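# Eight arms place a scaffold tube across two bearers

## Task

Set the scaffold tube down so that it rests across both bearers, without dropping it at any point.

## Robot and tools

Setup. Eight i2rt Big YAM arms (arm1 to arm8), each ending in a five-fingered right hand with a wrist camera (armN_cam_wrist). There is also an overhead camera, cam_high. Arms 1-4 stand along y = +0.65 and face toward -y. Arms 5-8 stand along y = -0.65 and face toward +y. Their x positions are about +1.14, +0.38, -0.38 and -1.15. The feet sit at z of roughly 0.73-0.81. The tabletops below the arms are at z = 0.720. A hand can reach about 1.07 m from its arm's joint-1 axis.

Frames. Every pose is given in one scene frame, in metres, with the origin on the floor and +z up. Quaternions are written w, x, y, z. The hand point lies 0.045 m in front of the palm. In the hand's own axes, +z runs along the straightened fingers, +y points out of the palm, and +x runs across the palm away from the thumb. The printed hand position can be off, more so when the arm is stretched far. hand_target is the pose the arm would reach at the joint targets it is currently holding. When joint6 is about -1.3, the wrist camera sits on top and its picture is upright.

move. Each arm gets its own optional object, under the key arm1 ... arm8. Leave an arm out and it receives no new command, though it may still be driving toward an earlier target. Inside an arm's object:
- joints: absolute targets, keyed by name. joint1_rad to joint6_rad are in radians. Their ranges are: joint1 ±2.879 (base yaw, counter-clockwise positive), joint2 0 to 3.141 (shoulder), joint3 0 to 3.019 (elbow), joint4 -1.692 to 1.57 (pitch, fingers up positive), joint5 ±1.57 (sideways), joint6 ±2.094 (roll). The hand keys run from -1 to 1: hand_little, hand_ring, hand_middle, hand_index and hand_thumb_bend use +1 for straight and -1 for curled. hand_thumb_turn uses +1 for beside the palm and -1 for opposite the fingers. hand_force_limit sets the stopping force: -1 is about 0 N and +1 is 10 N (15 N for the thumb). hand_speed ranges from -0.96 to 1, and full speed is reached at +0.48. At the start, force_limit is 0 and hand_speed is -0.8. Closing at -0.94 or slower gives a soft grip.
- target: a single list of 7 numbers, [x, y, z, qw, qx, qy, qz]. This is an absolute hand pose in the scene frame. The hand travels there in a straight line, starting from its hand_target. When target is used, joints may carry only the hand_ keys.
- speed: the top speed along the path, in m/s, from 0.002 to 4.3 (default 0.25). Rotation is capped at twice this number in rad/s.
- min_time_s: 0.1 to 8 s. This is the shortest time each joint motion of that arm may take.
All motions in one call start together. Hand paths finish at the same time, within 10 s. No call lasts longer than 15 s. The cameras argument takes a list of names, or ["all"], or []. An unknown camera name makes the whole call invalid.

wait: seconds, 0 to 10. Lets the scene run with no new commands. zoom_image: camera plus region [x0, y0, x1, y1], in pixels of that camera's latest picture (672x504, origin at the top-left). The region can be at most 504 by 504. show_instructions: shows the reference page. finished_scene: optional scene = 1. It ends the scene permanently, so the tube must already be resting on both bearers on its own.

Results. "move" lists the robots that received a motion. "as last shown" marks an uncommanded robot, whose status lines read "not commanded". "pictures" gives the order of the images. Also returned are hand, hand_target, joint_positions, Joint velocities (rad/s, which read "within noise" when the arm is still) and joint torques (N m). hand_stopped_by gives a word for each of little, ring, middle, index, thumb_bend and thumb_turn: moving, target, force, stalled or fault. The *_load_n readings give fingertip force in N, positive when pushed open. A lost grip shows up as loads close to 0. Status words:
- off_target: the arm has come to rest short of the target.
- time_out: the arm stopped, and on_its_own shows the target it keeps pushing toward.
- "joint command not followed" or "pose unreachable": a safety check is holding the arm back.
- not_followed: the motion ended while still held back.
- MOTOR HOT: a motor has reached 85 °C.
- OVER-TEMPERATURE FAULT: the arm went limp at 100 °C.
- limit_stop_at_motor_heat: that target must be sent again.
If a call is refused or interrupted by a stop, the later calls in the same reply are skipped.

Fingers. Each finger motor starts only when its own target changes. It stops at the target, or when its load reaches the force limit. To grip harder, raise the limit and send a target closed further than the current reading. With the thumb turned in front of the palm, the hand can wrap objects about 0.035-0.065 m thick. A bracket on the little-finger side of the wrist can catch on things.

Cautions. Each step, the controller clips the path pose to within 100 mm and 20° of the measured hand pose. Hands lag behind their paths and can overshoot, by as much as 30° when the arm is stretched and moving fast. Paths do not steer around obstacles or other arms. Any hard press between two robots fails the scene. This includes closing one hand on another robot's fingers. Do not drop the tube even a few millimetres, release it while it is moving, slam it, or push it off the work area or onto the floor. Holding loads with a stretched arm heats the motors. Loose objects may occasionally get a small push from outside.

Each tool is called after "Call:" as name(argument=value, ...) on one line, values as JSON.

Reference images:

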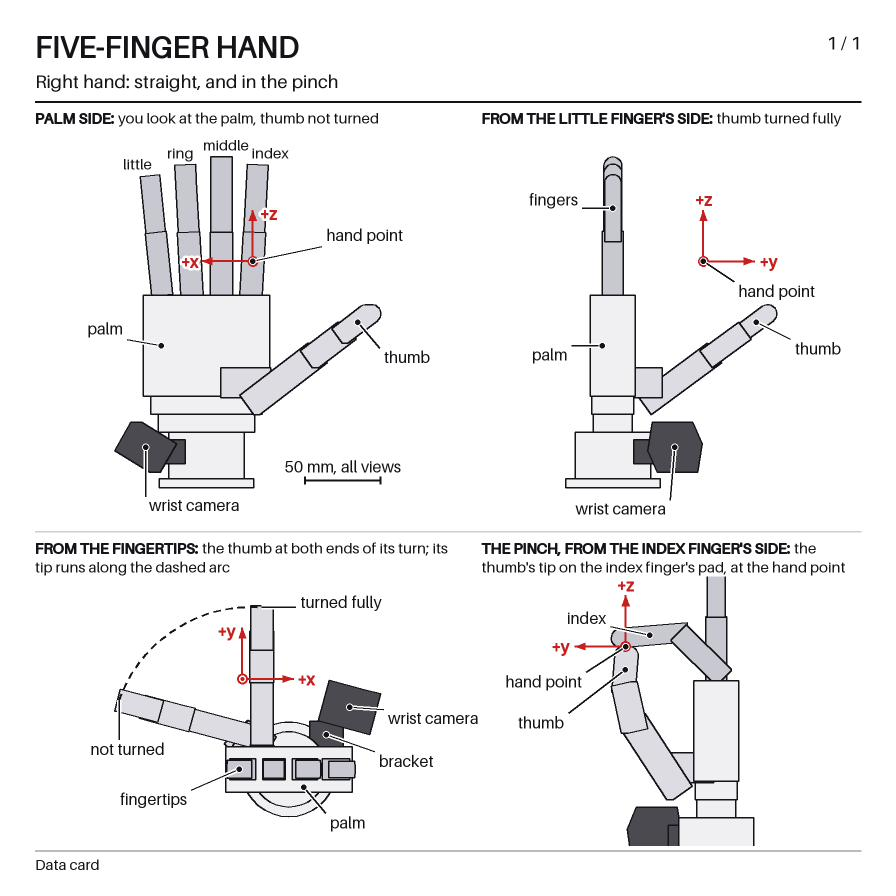

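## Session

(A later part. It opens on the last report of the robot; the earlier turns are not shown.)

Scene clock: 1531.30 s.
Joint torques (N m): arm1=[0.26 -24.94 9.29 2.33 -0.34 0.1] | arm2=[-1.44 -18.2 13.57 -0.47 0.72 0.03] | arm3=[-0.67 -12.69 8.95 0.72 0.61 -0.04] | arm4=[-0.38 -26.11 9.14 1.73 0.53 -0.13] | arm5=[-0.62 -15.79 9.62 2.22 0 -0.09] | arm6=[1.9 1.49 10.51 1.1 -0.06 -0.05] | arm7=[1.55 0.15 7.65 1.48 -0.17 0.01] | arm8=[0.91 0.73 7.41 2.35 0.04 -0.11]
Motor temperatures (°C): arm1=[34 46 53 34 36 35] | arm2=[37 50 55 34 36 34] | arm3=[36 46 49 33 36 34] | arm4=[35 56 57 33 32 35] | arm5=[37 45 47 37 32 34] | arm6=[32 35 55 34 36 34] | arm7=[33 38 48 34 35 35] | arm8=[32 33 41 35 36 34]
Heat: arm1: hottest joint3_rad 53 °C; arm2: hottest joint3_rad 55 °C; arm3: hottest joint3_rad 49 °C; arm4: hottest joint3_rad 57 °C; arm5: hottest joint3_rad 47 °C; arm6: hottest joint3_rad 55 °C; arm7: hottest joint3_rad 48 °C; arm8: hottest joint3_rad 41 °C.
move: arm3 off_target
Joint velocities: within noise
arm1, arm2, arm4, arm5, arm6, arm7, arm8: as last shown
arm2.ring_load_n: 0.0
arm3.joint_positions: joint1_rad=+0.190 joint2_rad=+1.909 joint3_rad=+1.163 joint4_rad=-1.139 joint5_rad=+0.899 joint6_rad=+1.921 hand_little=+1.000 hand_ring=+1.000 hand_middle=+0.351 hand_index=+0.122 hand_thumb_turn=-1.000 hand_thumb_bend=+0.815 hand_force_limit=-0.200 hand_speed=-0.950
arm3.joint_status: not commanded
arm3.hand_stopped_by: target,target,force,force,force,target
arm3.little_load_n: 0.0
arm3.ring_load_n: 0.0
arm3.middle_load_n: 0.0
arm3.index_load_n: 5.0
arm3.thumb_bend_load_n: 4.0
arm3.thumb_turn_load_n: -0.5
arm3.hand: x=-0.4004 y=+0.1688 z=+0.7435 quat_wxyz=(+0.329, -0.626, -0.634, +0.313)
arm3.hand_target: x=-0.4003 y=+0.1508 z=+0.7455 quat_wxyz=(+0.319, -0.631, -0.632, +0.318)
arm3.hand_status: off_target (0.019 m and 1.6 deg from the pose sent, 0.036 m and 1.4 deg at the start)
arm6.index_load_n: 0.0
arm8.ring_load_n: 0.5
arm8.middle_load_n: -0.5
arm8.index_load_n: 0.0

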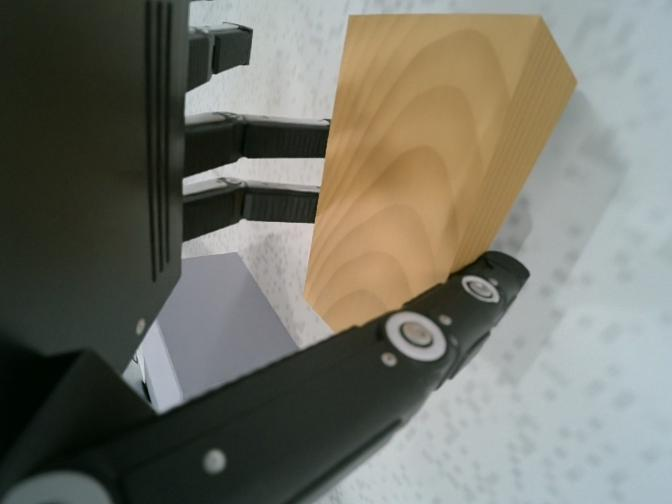

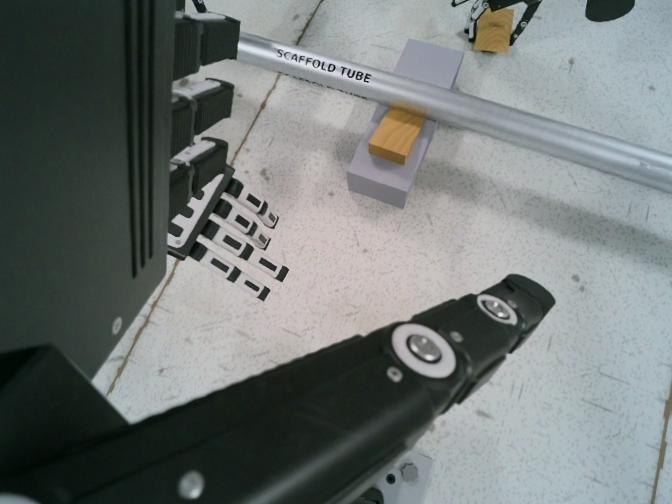

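Call:
move(arm3={"target": [-0.40, 0.142, 0.733, 0.3182, -0.6317, -0.6317, 0.3182], "speed": 0.05}, cameras=["arm3_cam_wrist", "arm6_cam_wrist"])

Call:
zoom_image(camera="arm6_cam_wrist", region=[350, 0, 600, 130])

Scene clock: 1534.13 s.
Joint torques (N m): arm1=[0.09 -25.23 9.32 2.28 -0.31 0.11] | arm2=[-1.44 -18.2 13.56 -0.47 0.72 0.04] | arm3=[-1.03 -12.16 9.29 0.92 0.6 0.03] | arm4=[0.21 -26.17 9.07 1.8 0.47 -0.11] | arm5=[-1.26 -15.91 9.68 2.36 -0.02 -0.1] | arm6=[1.26 1.55 10.21 1.43 0 -0.08] | arm7=[1.55 -0.32 7.76 1.48 -0.16 -0.01] | arm8=[0.38 1.26 7.43 2.36 0.05 -0.14]
Motor temperatures (°C): arm1=[34 46 53 34 36 35] | arm2=[37 50 55 34 36 34] | arm3=[36 45 49 33 36 34] | arm4=[35 56 57 33 32 35] | arm5=[37 45 47 37 32 34] | arm6=[32 35 55 34 36 34] | arm7=[33 38 48 34 35 35] | arm8=[32 33 41 35 36 34]
Heat: arm1: hottest joint3_rad 53 °C; arm2: hottest joint3_rad 55 °C; arm3: hottest joint3_rad 49 °C; arm4: hottest joint3_rad 57 °C; arm5: hottest joint3_rad 47 °C; arm6: hottest joint3_rad 55 °C; arm7: hottest joint3_rad 48 °C; arm8: hottest joint3_rad 41 °C.
move: arm3 off_target
Joint velocities: within noise
arm1, arm2, arm4, arm5, arm6, arm7, arm8: as last shown
arm1.index_load_n: 0.5
arm1.thumb_turn_load_n: 0.5
arm2.thumb_bend_load_n: 5.5
arm3.joint_positions: joint1_rad=+0.189 joint2_rad=+1.931 joint3_rad=+1.181 joint4_rad=-1.136 joint5_rad=+0.900 joint6_rad=+1.903 hand_little=+1.000 hand_ring=+1.000 hand_middle=+0.351 hand_index=+0.122 hand_thumb_turn=-1.000 hand_thumb_bend=+0.815 hand_force_limit=-0.200 hand_speed=-0.950
arm3.joint_status: not commanded
arm3.hand_stopped_by: target,target,force,force,force,target
arm3.little_load_n: 0.0
arm3.ring_load_n: 0.0
arm3.middle_load_n: 0.0
arm3.index_load_n: 4.5
arm3.thumb_bend_load_n: 4.5
arm3.thumb_turn_load_n: -0.5
arm3.hand: x=-0.4000 y=+0.1641 z=+0.7375 quat_wxyz=(+0.333, -0.620, -0.640, +0.310)
arm3.hand_target: x=-0.4004 y=+0.1459 z=+0.7335 quat_wxyz=(+0.324, -0.626, -0.636, +0.314)
arm3.hand_status: off_target (0.023 m and 2.6 deg from the pose sent, 0.029 m and 1.6 deg at the start)
arm8.ring_load_n: 0.0
arm8.middle_load_n: 0.0

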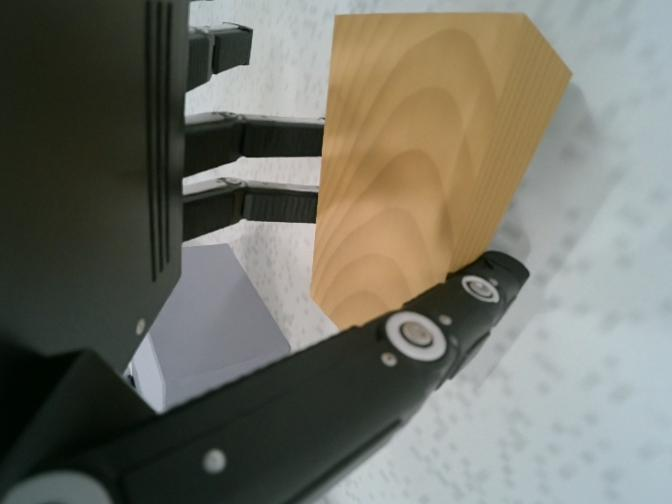

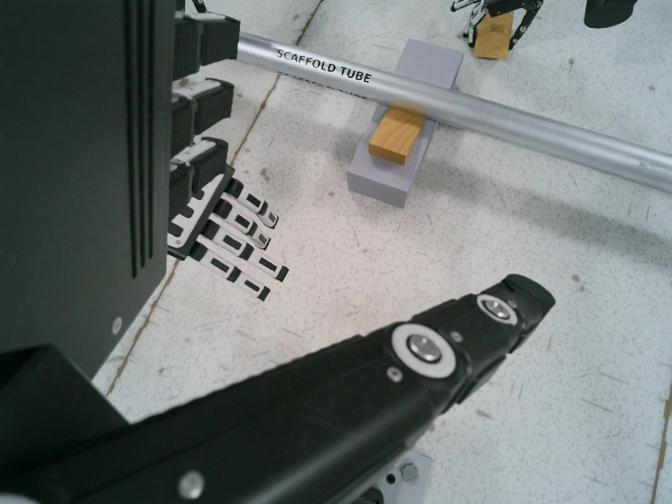

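Scaled by 2.016.

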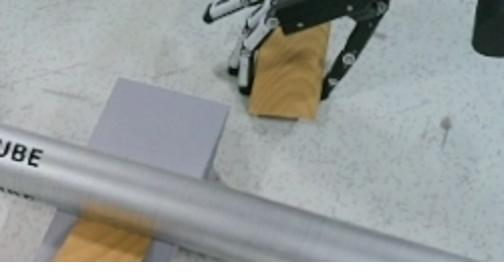

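Call:
move(arm3={"joints": {"hand_index": 0.24, "hand_middle": 0.4, "hand_thumb_bend": 0.86, "hand_speed": -0.95}}, cameras=["arm3_cam_wrist", "arm6_cam_wrist"])

Call:
zoom_image(camera="arm6_cam_wrist", region=[350, 0, 600, 130])

Scene clock: 1537.70 s.
Joint torques (N m): arm1=[0.32 -25.29 9.32 2.3 -0.32 0.1] | arm2=[-1.38 -18.2 13.57 -0.46 0.72 0.03] | arm3=[-0.56 -12.81 8.8 1.03 0.6 0.02] | arm4=[0.09 -25.17 8.95 1.87 0.52 -0.13] | arm5=[-0.73 -15.62 9.74 2.18 0.01 -0.09] | arm6=[1.32 1.08 10.51 1.11 -0.03 -0.13] | arm7=[1.2 -0.03 7.64 1.33 -0.16 0.01] | arm8=[0.62 1.44 7.54 2.19 0.03 -0.11]
Motor temperatures (°C): arm1=[34 46 53 34 36 35] | arm2=[37 50 55 34 36 34] | arm3=[36 45 49 33 36 34] | arm4=[35 56 57 33 32 35] | arm5=[37 45 47 37 32 34] | arm6=[32 35 55 34 36 34] | arm7=[33 38 48 34 35 35] | arm8=[32 33 41 35 36 34]
Heat: arm1: hottest joint3_rad 53 °C; arm2: hottest joint3_rad 55 °C; arm3: hottest joint3_rad 49 °C; arm4: hottest joint3_rad 57 °C; arm5: hottest joint3_rad 47 °C; arm6: hottest joint3_rad 55 °C; arm7: hottest joint3_rad 48 °C; arm8: hottest joint3_rad 41 °C.
move: arm3 done
Joint velocities: within noise
arm1, arm2, arm4, arm5, arm6, arm7, arm8: as last shown
arm1.index_load_n: 0.0
arm1.thumb_turn_load_n: 0.0
arm2.thumb_bend_load_n: 6.0
arm3.joint_positions: joint1_rad=+0.189 joint2_rad=+1.934 joint3_rad=+1.183 joint4_rad=-1.136 joint5_rad=+0.900 joint6_rad=+1.903 hand_little=+1.000 hand_ring=+1.000 hand_middle=+0.400 hand_index=+0.240 hand_thumb_turn=-1.000 hand_thumb_bend=+0.860 hand_force_limit=-0.200 hand_speed=-0.950
arm3.joint_status: all done
arm3.hand_stopped_by: target,target,target,target,target,target
arm3.little_load_n: -0.5
arm3.ring_load_n: -0.5
arm3.middle_load_n: 0.0
arm3.index_load_n: 0.0
arm3.thumb_bend_load_n: 0.0
arm3.thumb_turn_load_n: 0.0
arm3.hand: x=-0.3999 y=+0.1634 z=+0.7369 quat_wxyz=(+0.333, -0.620, -0.640, +0.310)
arm3.hand_target: x=-0.4004 y=+0.1458 z=+0.7335 quat_wxyz=(+0.324, -0.627, -0.635, +0.314)
arm3.hand_status: not commanded
arm5.index_load_n: -0.5
arm6.thumb_turn_load_n: 0.5
arm7.little_load_n: -0.5
arm8.thumb_bend_load_n: 0.5

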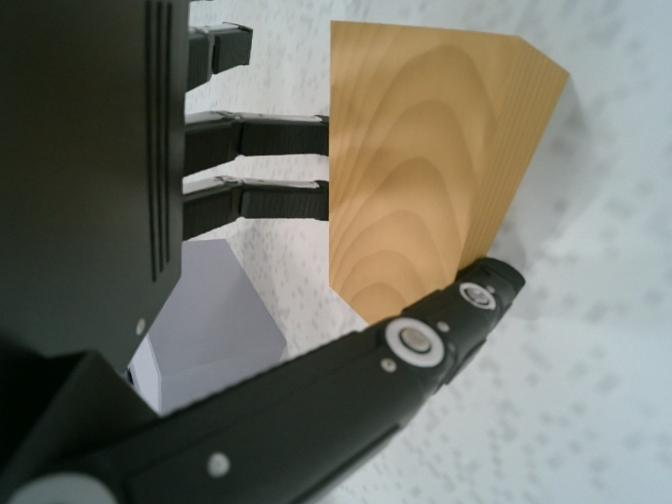

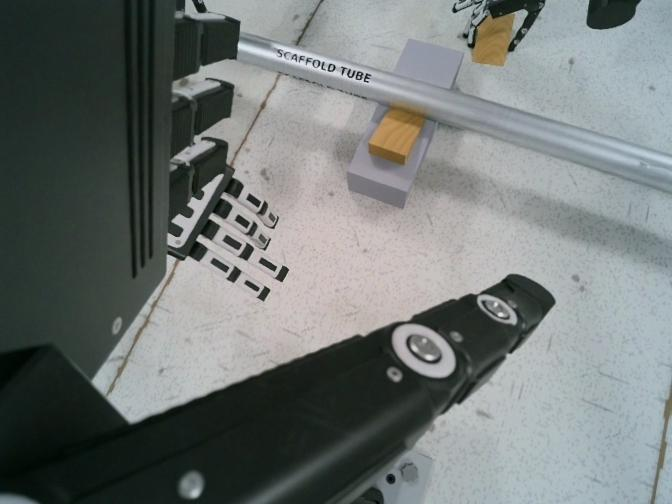

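Scaled by 2.016.

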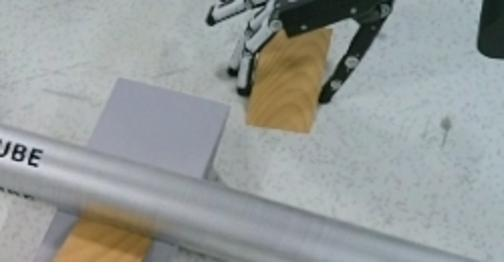

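Call:
move(arm3={"joints": {"hand_index": 0.4, "hand_middle": 0.4, "hand_thumb_bend": 0.97, "hand_speed": -0.9}})

Call:
move(arm3={"target": [-0.402, 0.182, 0.772, 0.3182, -0.6317, -0.6317, 0.3182], "speed": 0.06}, cameras=["arm3_cam_wrist"])

Scene clock: 1542.60 s.
Joint torques (N m): arm1=[0.32 -25.47 9.31 2.35 -0.34 0.09] | arm2=[-1.38 -18.2 13.59 -0.47 0.72 0.03] | arm3=[-0.62 -12.1 9.01 0.84 0.57 0.04] | arm4=[-0.85 -25.52 8.92 1.83 0.55 -0.16] | arm5=[-1.55 -16.03 9.7 2.41 0.02 -0.11] | arm6=[1.26 0.85 10.4 1.21 -0.06 -0.11] | arm7=[1.03 0.03 7.75 1.46 -0.15 0.04] | arm8=[0.73 0.5 7.5 2.32 0.05 -0.13]
Motor temperatures (°C): arm1=[34 46 53 34 36 35] | arm2=[36 50 55 34 36 34] | arm3=[36 45 49 33 36 34] | arm4=[35 56 57 33 32 35] | arm5=[37 45 47 37 32 34] | arm6=[32 35 55 34 36 34] | arm7=[33 38 48 34 35 35] | arm8=[32 33 41 35 36 34]
Heat: arm1: hottest joint3_rad 53 °C; arm2: hottest joint3_rad 55 °C; arm3: hottest joint3_rad 49 °C; arm4: hottest joint3_rad 57 °C; arm5: hottest joint3_rad 47 °C; arm6: hottest joint3_rad 55 °C; arm7: hottest joint3_rad 48 °C; arm8: hottest joint3_rad 41 °C.
move: arm3 done
Joint velocities: within noise
arm1.joint_positions: joint1_rad=-0.328 joint2_rad=+2.190 joint3_rad=+1.770 joint4_rad=-0.339 joint5_rad=-0.271 joint6_rad=-0.196 hand_little=+0.240 hand_ring=+0.240 hand_middle=+0.240 hand_index=+0.240 hand_thumb_turn=-1.000 hand_thumb_bend=+0.840 hand_force_limit=+0.100 hand_speed=-0.920
arm1.joint_status: not commanded
arm1.hand_stopped_by: target,target,target,target,target,target
arm1.little_load_n: 0.0
arm1.ring_load_n: 0.0
arm1.middle_load_n: 0.0
arm1.index_load_n: -0.5
arm1.thumb_bend_load_n: 0.0
arm1.thumb_turn_load_n: 0.0
arm1.hand: x=+0.9361 y=-0.1099 z=+0.8242 quat_wxyz=(-0.017, -0.015, -0.914, +0.405)
arm1.hand_target: x=+0.9372 y=-0.1182 z=+0.8395 quat_wxyz=(-0.017, -0.015, -0.908, +0.418)
arm1.hand_status: not commanded
arm2.joint_positions: joint1_rad=+0.222 joint2_rad=+2.250 joint3_rad=+2.117 joint4_rad=-1.675 joint5_rad=+0.895 joint6_rad=+1.893 hand_little=+1.000 hand_ring=+1.000 hand_middle=+0.150 hand_index=+0.114 hand_thumb_turn=-1.000 hand_thumb_bend=+0.842 hand_force_limit=-0.250 hand_speed=-0.940
arm2.joint_status: not commanded
arm2.hand_stopped_by: target,target,target,force,force,target
arm2.little_load_n: 0.0
arm2.ring_load_n: 0.0
arm2.middle_load_n: 0.0
arm2.index_load_n: 4.0
arm2.thumb_bend_load_n: 5.5
arm2.thumb_turn_load_n: -1.0
arm2.hand: x=+0.4362 y=-0.0405 z=+0.8290 quat_wxyz=(+0.299, -0.622, -0.646, +0.325)
arm2.hand_target: x=+0.4293 y=-0.0498 z=+0.8289 quat_wxyz=(+0.300, -0.625, -0.642, +0.327)
arm2.hand_status: not commanded
arm3.joint_positions: joint1_rad=+0.189 joint2_rad=+1.934 joint3_rad=+1.183 joint4_rad=-1.136 joint5_rad=+0.900 joint6_rad=+1.903 hand_little=+1.000 hand_ring=+1.000 hand_middle=+0.400 hand_index=+0.400 hand_thumb_turn=-1.000 hand_thumb_bend=+0.970 hand_force_limit=-0.200 hand_speed=-0.900
arm3.joint_status: all done
arm3.hand_stopped_by: target,target,target,target,target,target
arm3.little_load_n: 0.0
arm3.ring_load_n: 0.0
arm3.middle_load_n: -0.5
arm3.index_load_n: 0.0
arm3.thumb_bend_load_n: -0.5
arm3.thumb_turn_load_n: 0.0
arm3.hand: x=-0.3999 y=+0.1634 z=+0.7369 quat_wxyz=(+0.333, -0.620, -0.640, +0.310)
arm3.hand_target: x=-0.4004 y=+0.1458 z=+0.7335 quat_wxyz=(+0.324, -0.627, -0.635, +0.314)
arm3.hand_status: not commanded
arm4.joint_positions: joint1_rad=+0.380 joint2_rad=+2.057 joint3_rad=+1.666 joint4_rad=-0.436 joint5_rad=+0.349 joint6_rad=+0.261 hand_little=+0.240 hand_ring=+0.240 hand_middle=+0.240 hand_index=+0.240 hand_thumb_turn=-1.000 hand_thumb_bend=+0.840 hand_force_limit=+0.100 hand_speed=-0.920
arm4.joint_status: not commanded
arm4.hand_stopped_by: target,target,target,target,target,target
arm4.little_load_n: 0.0
arm4.ring_load_n: 0.0
arm4.middle_load_n: 0.0
arm4.index_load_n: 0.0
arm4.thumb_bend_load_n: 0.0
arm4.thumb_turn_load_n: 0.0
arm4.hand: x=-0.8843 y=-0.0621 z=+0.8301 quat_wxyz=(+0.042, -0.003, -0.919, +0.391)
arm4.hand_target: x=-0.8861 y=-0.0729 z=+0.8478 quat_wxyz=(+0.040, -0.010, -0.912, +0.407)
arm4.hand_status: not commanded
arm5.joint_positions: joint1_rad=-1.090 joint2_rad=+1.543 joint3_rad=+1.389 joint4_rad=-0.582 joint5_rad=+0.417 joint6_rad=+0.331 hand_little=+1.000 hand_ring=+1.000 hand_middle=+0.400 hand_index=+0.400 hand_thumb_turn=-1.000 hand_thumb_bend=+0.990 hand_force_limit=-0.300 hand_speed=-0.500
arm5.joint_status: not commanded
arm5.hand_stopped_by: target,target,target,target,target,target
arm5.little_load_n: 0.0
arm5.ring_load_n: 0.0
arm5.middle_load_n: 0.0
arm5.index_load_n: 0.0
arm5.thumb_bend_load_n: 0.0
arm5.thumb_turn_load_n: 0.0
arm5.hand: x=-0.5861 y=-0.3747 z=+0.9877 quat_wxyz=(-0.305, +0.638, -0.635, +0.311)
arm5.hand_target: x=-0.5800 y=-0.3798 z=+1.0002 quat_wxyz=(-0.319, +0.631, -0.632, +0.318)
arm5.hand_status: not commanded
arm6.joint_positions: joint1_rad=+0.212 joint2_rad=+0.619 joint3_rad=+1.286 joint4_rad=-1.392 joint5_rad=-0.177 joint6_rad=-1.299 hand_little=+1.000 hand_ring=+1.000 hand_middle=+1.000 hand_index=+1.000 hand_thumb_turn=-1.000 hand_thumb_bend=+0.990 hand_force_limit=-0.600 hand_speed=-0.500
arm6.joint_status: not commanded
arm6.hand_stopped_by: target,target,target,target,target,target
arm6.little_load_n: 0.0
arm6.ring_load_n: 0.0
arm6.middle_load_n: 0.0
arm6.index_load_n: 0.0
arm6.thumb_bend_load_n: 0.0
arm6.thumb_turn_load_n: 0.5
arm6.hand: x=-0.4214 y=-0.4315 z=+1.1613 quat_wxyz=(-0.391, +0.626, +0.659, +0.143)
arm6.hand_target: x=-0.4222 y=-0.4362 z=+1.1787 quat_wxyz=(-0.402, +0.613, +0.663, +0.150)
arm6.hand_status: not commanded
arm7.joint_positions: joint1_rad=+0.107 joint2_rad=+0.617 joint3_rad=+1.327 joint4_rad=-1.407 joint5_rad=-0.191 joint6_rad=-1.323 hand_little=+1.000 hand_ring=+1.000 hand_middle=+1.000 hand_index=+1.000 hand_thumb_turn=+1.000 hand_thumb_bend=+1.000 hand_force_limit=+0.000 hand_speed=-0.800
arm7.joint_status: not commanded
arm7.hand_stopped_by: target,target,target,target,target,target
arm7.little_load_n: 0.0
arm7.ring_load_n: 0.0
arm7.middle_load_n: 0.0
arm7.index_load_n: 0.0
arm7.thumb_bend_load_n: 0.0
arm7.thumb_turn_load_n: 0.0
arm7.hand: x=+0.3786 y=-0.4257 z=+1.2011 quat_wxyz=(-0.391, +0.670, +0.605, +0.182)
arm7.hand_target: x=+0.3786 y=-0.4251 z=+1.2113 quat_wxyz=(-0.399, +0.665, +0.602, +0.189)
arm7.hand_status: not commanded
arm8.joint_positions: joint1_rad=+0.250 joint2_rad=+0.614 joint3_rad=+1.437 joint4_rad=-1.429 joint5_rad=-0.161 joint6_rad=-1.429 hand_little=+1.000 hand_ring=+1.000 hand_middle=+1.000 hand_index=+1.000 hand_thumb_turn=+1.000 hand_thumb_bend=+1.000 hand_force_limit=+0.000 hand_speed=-0.800
arm8.joint_status: not commanded
arm8.hand_stopped_by: target,target,target,target,target,target
arm8.little_load_n: 0.0
arm8.ring_load_n: 0.0
arm8.middle_load_n: 0.0
arm8.index_load_n: 0.0
arm8.thumb_bend_load_n: 0.0
arm8.thumb_turn_load_n: 0.0
arm8.hand: x=+1.1066 y=-0.4290 z=+1.2434 quat_wxyz=(-0.419, +0.562, +0.685, +0.199)
arm8.hand_target: x=+1.1068 y=-0.4298 z=+1.2514 quat_wxyz=(-0.426, +0.558, +0.682, +0.205)
arm8.hand_status: not commanded
pictures: none

Scene clock: 1544.10 s.
Joint torques (N m): arm1=[0.15 -25.29 9.32 2.33 -0.35 0.09] | arm2=[-1.38 -18.2 13.57 -0.47 0.72 0.04] | arm3=[0.15 -13.68 5.24 -0.35 0.47 0.28] | arm4=[-1.08 -25.52 8.8 1.83 0.53 -0.12] | arm5=[-0.79 -16.15 9.74 2.26 0.01 -0.05] | arm6=[0.91 1.32 10.39 1.21 -0.06 -0.05] | arm7=[1.67 -0.03 7.66 1.35 -0.14 0.03] | arm8=[0.67 0.73 7.5 2.41 0.07 -0.1]
Motor temperatures (°C): arm1=[34 46 53 34 36 35] | arm2=[36 50 55 34 36 34] | arm3=[36 45 49 33 36 34] | arm4=[35 56 57 33 32 35] | arm5=[37 45 47 37 32 34] | arm6=[32 35 55 34 36 34] | arm7=[33 38 48 34 35 35] | arm8=[32 33 41 35 36 34]
Heat: arm1: hottest joint3_rad 53 °C; arm2: hottest joint3_rad 55 °C; arm3: hottest joint3_rad 49 °C; arm4: hottest joint3_rad 57 °C; arm5: hottest joint3_rad 47 °C; arm6: hottest joint3_rad 55 °C; arm7: hottest joint3_rad 48 °C; arm8: hottest joint3_rad 41 °C.
move: arm3 off_target
Joint velocities: within noise
arm1, arm2, arm4, arm5, arm6, arm7, arm8: as last shown
arm1.index_load_n: 0.0
arm2.thumb_bend_load_n: 6.0
arm3.joint_positions: joint1_rad=+0.188 joint2_rad=+1.822 joint3_rad=+1.134 joint4_rad=-1.133 joint5_rad=+0.900 joint6_rad=+1.912 hand_little=+1.000 hand_ring=+1.000 hand_middle=+0.400 hand_index=+0.400 hand_thumb_turn=-1.000 hand_thumb_bend=+0.970 hand_force_limit=-0.200 hand_speed=-0.900
arm3.joint_status: not commanded
arm3.hand_stopped_by: target,target,target,target,target,target
arm3.little_load_n: 0.0
arm3.ring_load_n: 0.0
arm3.middle_load_n: 0.0
arm3.index_load_n: 0.0
arm3.thumb_bend_load_n: 0.0
arm3.thumb_turn_load_n: 0.0
arm3.hand: x=-0.4014 y=+0.1698 z=+0.7742 quat_wxyz=(+0.307, -0.635, -0.629, +0.327)
arm3.hand_target: x=-0.4016 y=+0.1789 z=+0.7718 quat_wxyz=(+0.313, -0.635, -0.629, +0.322)
arm3.hand_status: off_target (0.012 m and 1.7 deg from the pose sent, 0.040 m and 2.6 deg at the start)
arm6.thumb_turn_load_n: 0.0
arm8.thumb_turn_load_n: -0.5

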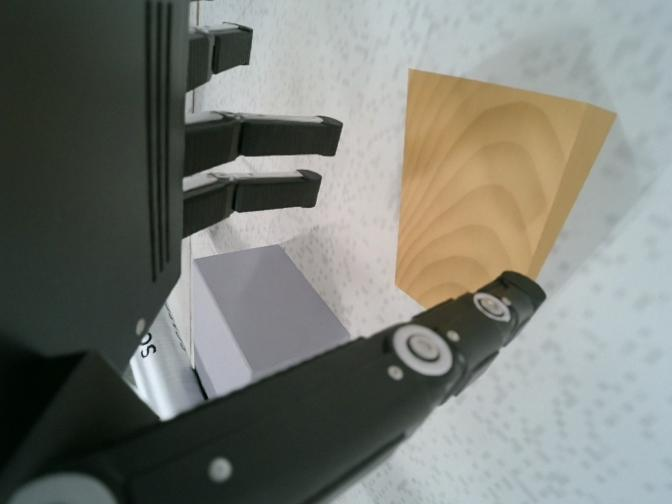

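Call:
move(arm3={"target": [-0.402, 0.192, 0.742, 0.3182, -0.6317, -0.6317, 0.3182], "speed": 0.06}, cameras=["arm3_cam_wrist"])

Scene clock: 1546.73 s.
Joint torques (N m): arm1=[0.15 -25.41 9.26 2.33 -0.33 0.11] | arm2=[-1.38 -18.2 13.56 -0.47 0.72 0.03] | arm3=[0.5 -11.99 5.11 0.76 0.39 0.3] | arm4=[-0.5 -26.17 8.96 1.8 0.49 -0.12] | arm5=[-0.67 -15.91 9.66 2.21 0 -0.1] | arm6=[2.08 1.67 10.52 1.24 -0.01 -0.07] | arm7=[1.14 -0.09 7.65 1.47 -0.16 0.02] | arm8=[0.73 1.08 7.45 2.26 0.02 -0.05]
Motor temperatures (°C): arm1=[34 46 53 34 36 35] | arm2=[36 50 55 34 36 34] | arm3=[36 45 49 33 36 34] | arm4=[35 56 57 33 32 35] | arm5=[37 45 47 37 32 34] | arm6=[32 35 55 34 36 34] | arm7=[33 38 48 34 35 35] | arm8=[32 33 41 35 36 34]
Heat: arm1: hottest joint3_rad 53 °C; arm2: hottest joint3_rad 55 °C; arm3: hottest joint3_rad 49 °C; arm4: hottest joint3_rad 57 °C; arm5: hottest joint3_rad 47 °C; arm6: hottest joint3_rad 55 °C; arm7: hottest joint3_rad 48 °C; arm8: hottest joint3_rad 41 °C.
move: arm3 off_target
Joint velocities: within noise
arm1, arm2, arm4, arm5, arm6, arm7, arm8: as last shown
arm1.index_load_n: -0.5
arm3.joint_positions: joint1_rad=+0.188 joint2_rad=+1.837 joint3_rad=+1.083 joint4_rad=-1.098 joint5_rad=+0.900 joint6_rad=+1.914 hand_little=+1.000 hand_ring=+1.000 hand_middle=+0.400 hand_index=+0.400 hand_thumb_turn=-1.000 hand_thumb_bend=+0.970 hand_force_limit=-0.200 hand_speed=-0.900
arm3.joint_status: not commanded
arm3.hand_stopped_by: target,target,target,target,target,target
arm3.little_load_n: 0.0
arm3.ring_load_n: 0.0
arm3.middle_load_n: 0.0
arm3.index_load_n: 0.0
arm3.thumb_bend_load_n: 0.0
arm3.thumb_turn_load_n: 0.0
arm3.hand: x=-0.4056 y=+0.1880 z=+0.7528 quat_wxyz=(+0.319, -0.630, -0.632, +0.320)
arm3.hand_target: x=-0.4021 y=+0.1925 z=+0.7423 quat_wxyz=(+0.319, -0.630, -0.633, +0.318)
arm3.hand_status: off_target (0.012 m and 0.3 deg from the pose sent, 0.039 m and 1.7 deg at the start)
arm8.thumb_turn_load_n: 0.0

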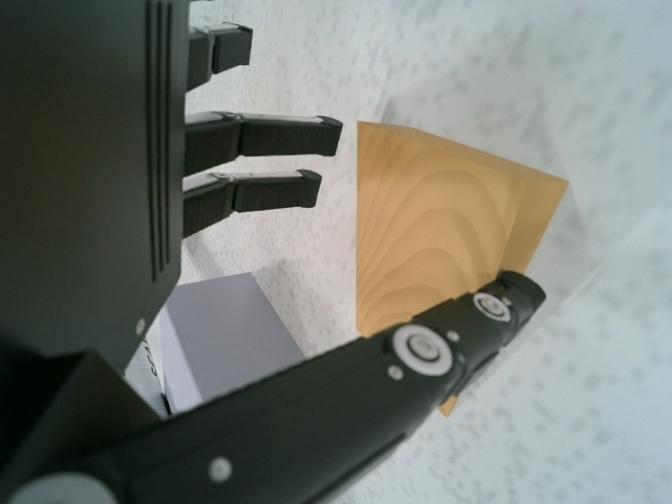

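Call:
move(arm3={"target": [-0.402, 0.187, 0.722, 0.3182, -0.6317, -0.6317, 0.3182], "speed": 0.05}, cameras=["arm3_cam_wrist"])

Scene clock: 1549.43 s.
Joint torques (N m): arm1=[0.21 -25.41 9.35 2.37 -0.34 0.1] | arm2=[-1.44 -18.2 13.57 -0.47 0.72 0.03] | arm3=[0.62 -11.46 5.2 1.02 0.29 0.29] | arm4=[-0.26 -25.76 8.8 1.84 0.48 -0.14] | arm5=[-0.91 -16.15 9.77 2.26 0.02 -0.13] | arm6=[0.91 0.67 10.44 1.26 -0.08 -0.06] | arm7=[1.49 0.09 7.66 1.47 -0.16 0.01] | arm8=[0.56 0.91 7.36 2.48 0.06 -0.07]
Motor temperatures (°C): arm1=[34 46 53 34 36 35] | arm2=[36 50 55 34 36 34] | arm3=[36 45 48 33 36 34] | arm4=[35 56 57 33 32 35] | arm5=[37 45 47 37 32 34] | arm6=[32 35 55 34 36 34] | arm7=[33 38 48 34 35 35] | arm8=[32 33 41 35 36 34]
Heat: arm1: hottest joint3_rad 53 °C; arm2: hottest joint3_rad 55 °C; arm3: hottest joint3_rad 48 °C; arm4: hottest joint3_rad 57 °C; arm5: hottest joint3_rad 47 °C; arm6: hottest joint3_rad 55 °C; arm7: hottest joint3_rad 48 °C; arm8: hottest joint3_rad 41 °C.
move: arm3 off_target
Joint velocities: within noise
arm1, arm2, arm4, arm5, arm6, arm7, arm8: as last shown
arm1.index_load_n: 0.0
arm2.thumb_bend_load_n: 5.5
arm3.joint_positions: joint1_rad=+0.188 joint2_rad=+1.874 joint3_rad=+1.083 joint4_rad=-1.069 joint5_rad=+0.903 joint6_rad=+1.924 hand_little=+1.000 hand_ring=+1.000 hand_middle=+0.400 hand_index=+0.400 hand_thumb_turn=-1.000 hand_thumb_bend=+0.970 hand_force_limit=-0.200 hand_speed=-0.900
arm3.joint_status: not commanded
arm3.hand_stopped_by: target,target,target,target,target,target
arm3.little_load_n: 0.0
arm3.ring_load_n: 0.0
arm3.middle_load_n: 0.5
arm3.index_load_n: 0.0
arm3.thumb_bend_load_n: 0.0
arm3.thumb_turn_load_n: 0.0
arm3.hand: x=-0.4061 y=+0.1860 z=+0.7372 quat_wxyz=(+0.320, -0.631, -0.629, +0.321)
arm3.hand_target: x=-0.4029 y=+0.1897 z=+0.7229 quat_wxyz=(+0.322, -0.632, -0.630, +0.316)
arm3.hand_status: off_target (0.016 m and 0.5 deg from the pose sent, 0.031 m and 0.3 deg at the start)
arm7.middle_load_n: -0.5

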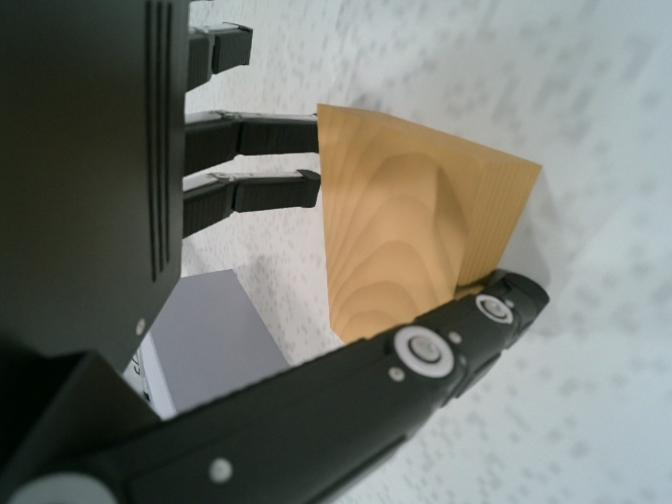

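Call:
move(arm3={"joints": {"hand_index": 0.05, "hand_middle": 0.15, "hand_thumb_bend": 0.79, "hand_force_limit": -0.2, "hand_speed": -0.94}}, cameras=["arm3_cam_wrist"])

Scene clock: 1553.23 s.
Joint torques (N m): arm1=[0.32 -25.29 9.29 2.39 -0.32 0.1] | arm2=[-1.38 -18.2 13.57 -0.47 0.72 0.03] | arm3=[0.09 -11.4 5.12 0.87 0.04 0.24] | arm4=[-0.62 -26.29 8.73 1.85 0.48 -0.12] | arm5=[-1.08 -15.74 9.63 2.35 -0.03 -0.07] | arm6=[1.14 1.2 10.39 1.09 -0.06 -0.06] | arm7=[1.49 0.15 7.72 1.46 -0.17 0.04] | arm8=[0.62 1.08 7.47 2.26 0.02 -0.1]
Motor temperatures (°C): arm1=[34 46 53 34 36 35] | arm2=[36 50 55 34 36 34] | arm3=[36 45 48 33 36 34] | arm4=[35 56 57 33 32 35] | arm5=[37 45 47 37 32 34] | arm6=[32 35 55 34 36 34] | arm7=[33 38 48 34 35 35] | arm8=[32 33 41 35 36 34]
Heat: arm1: hottest joint3_rad 53 °C; arm2: hottest joint3_rad 55 °C; arm3: hottest joint3_rad 48 °C; arm4: hottest joint3_rad 57 °C; arm5: hottest joint3_rad 47 °C; arm6: hottest joint3_rad 55 °C; arm7: hottest joint3_rad 48 °C; arm8: hottest joint3_rad 41 °C.
move: arm3 off_target
Joint velocities: within noise
arm1, arm2, arm4, arm5, arm6, arm7, arm8: as last shown
arm3.joint_positions: joint1_rad=+0.188 joint2_rad=+1.874 joint3_rad=+1.083 joint4_rad=-1.069 joint5_rad=+0.919 joint6_rad=+1.926 hand_little=+1.000 hand_ring=+1.000 hand_middle=+0.176 hand_index=+0.120 hand_thumb_turn=-1.000 hand_thumb_bend=+0.820 hand_force_limit=-0.200 hand_speed=-0.940
arm3.joint_status: hand_middle off_target (ended at +0.176, target +0.150); hand_index off_target (ended at +0.120, target +0.050); hand_thumb_bend off_target (ended at +0.820, target +0.790); the others done
arm3.hand_stopped_by: target,target,force,force,force,target
arm3.little_load_n: 0.0
arm3.ring_load_n: 0.0
arm3.middle_load_n: 4.0
arm3.index_load_n: 5.0
arm3.thumb_bend_load_n: 6.0
arm3.thumb_turn_load_n: 0.0
arm3.hand: x=-0.4084 y=+0.1849 z=+0.7390 quat_wxyz=(+0.323, -0.628, -0.627, +0.327)
arm3.hand_target: x=-0.4044 y=+0.1890 z=+0.7241 quat_wxyz=(+0.323, -0.630, -0.629, +0.321)
arm3.hand_status: not commanded
arm5.middle_load_n: -0.5
arm7.middle_load_n: 0.0

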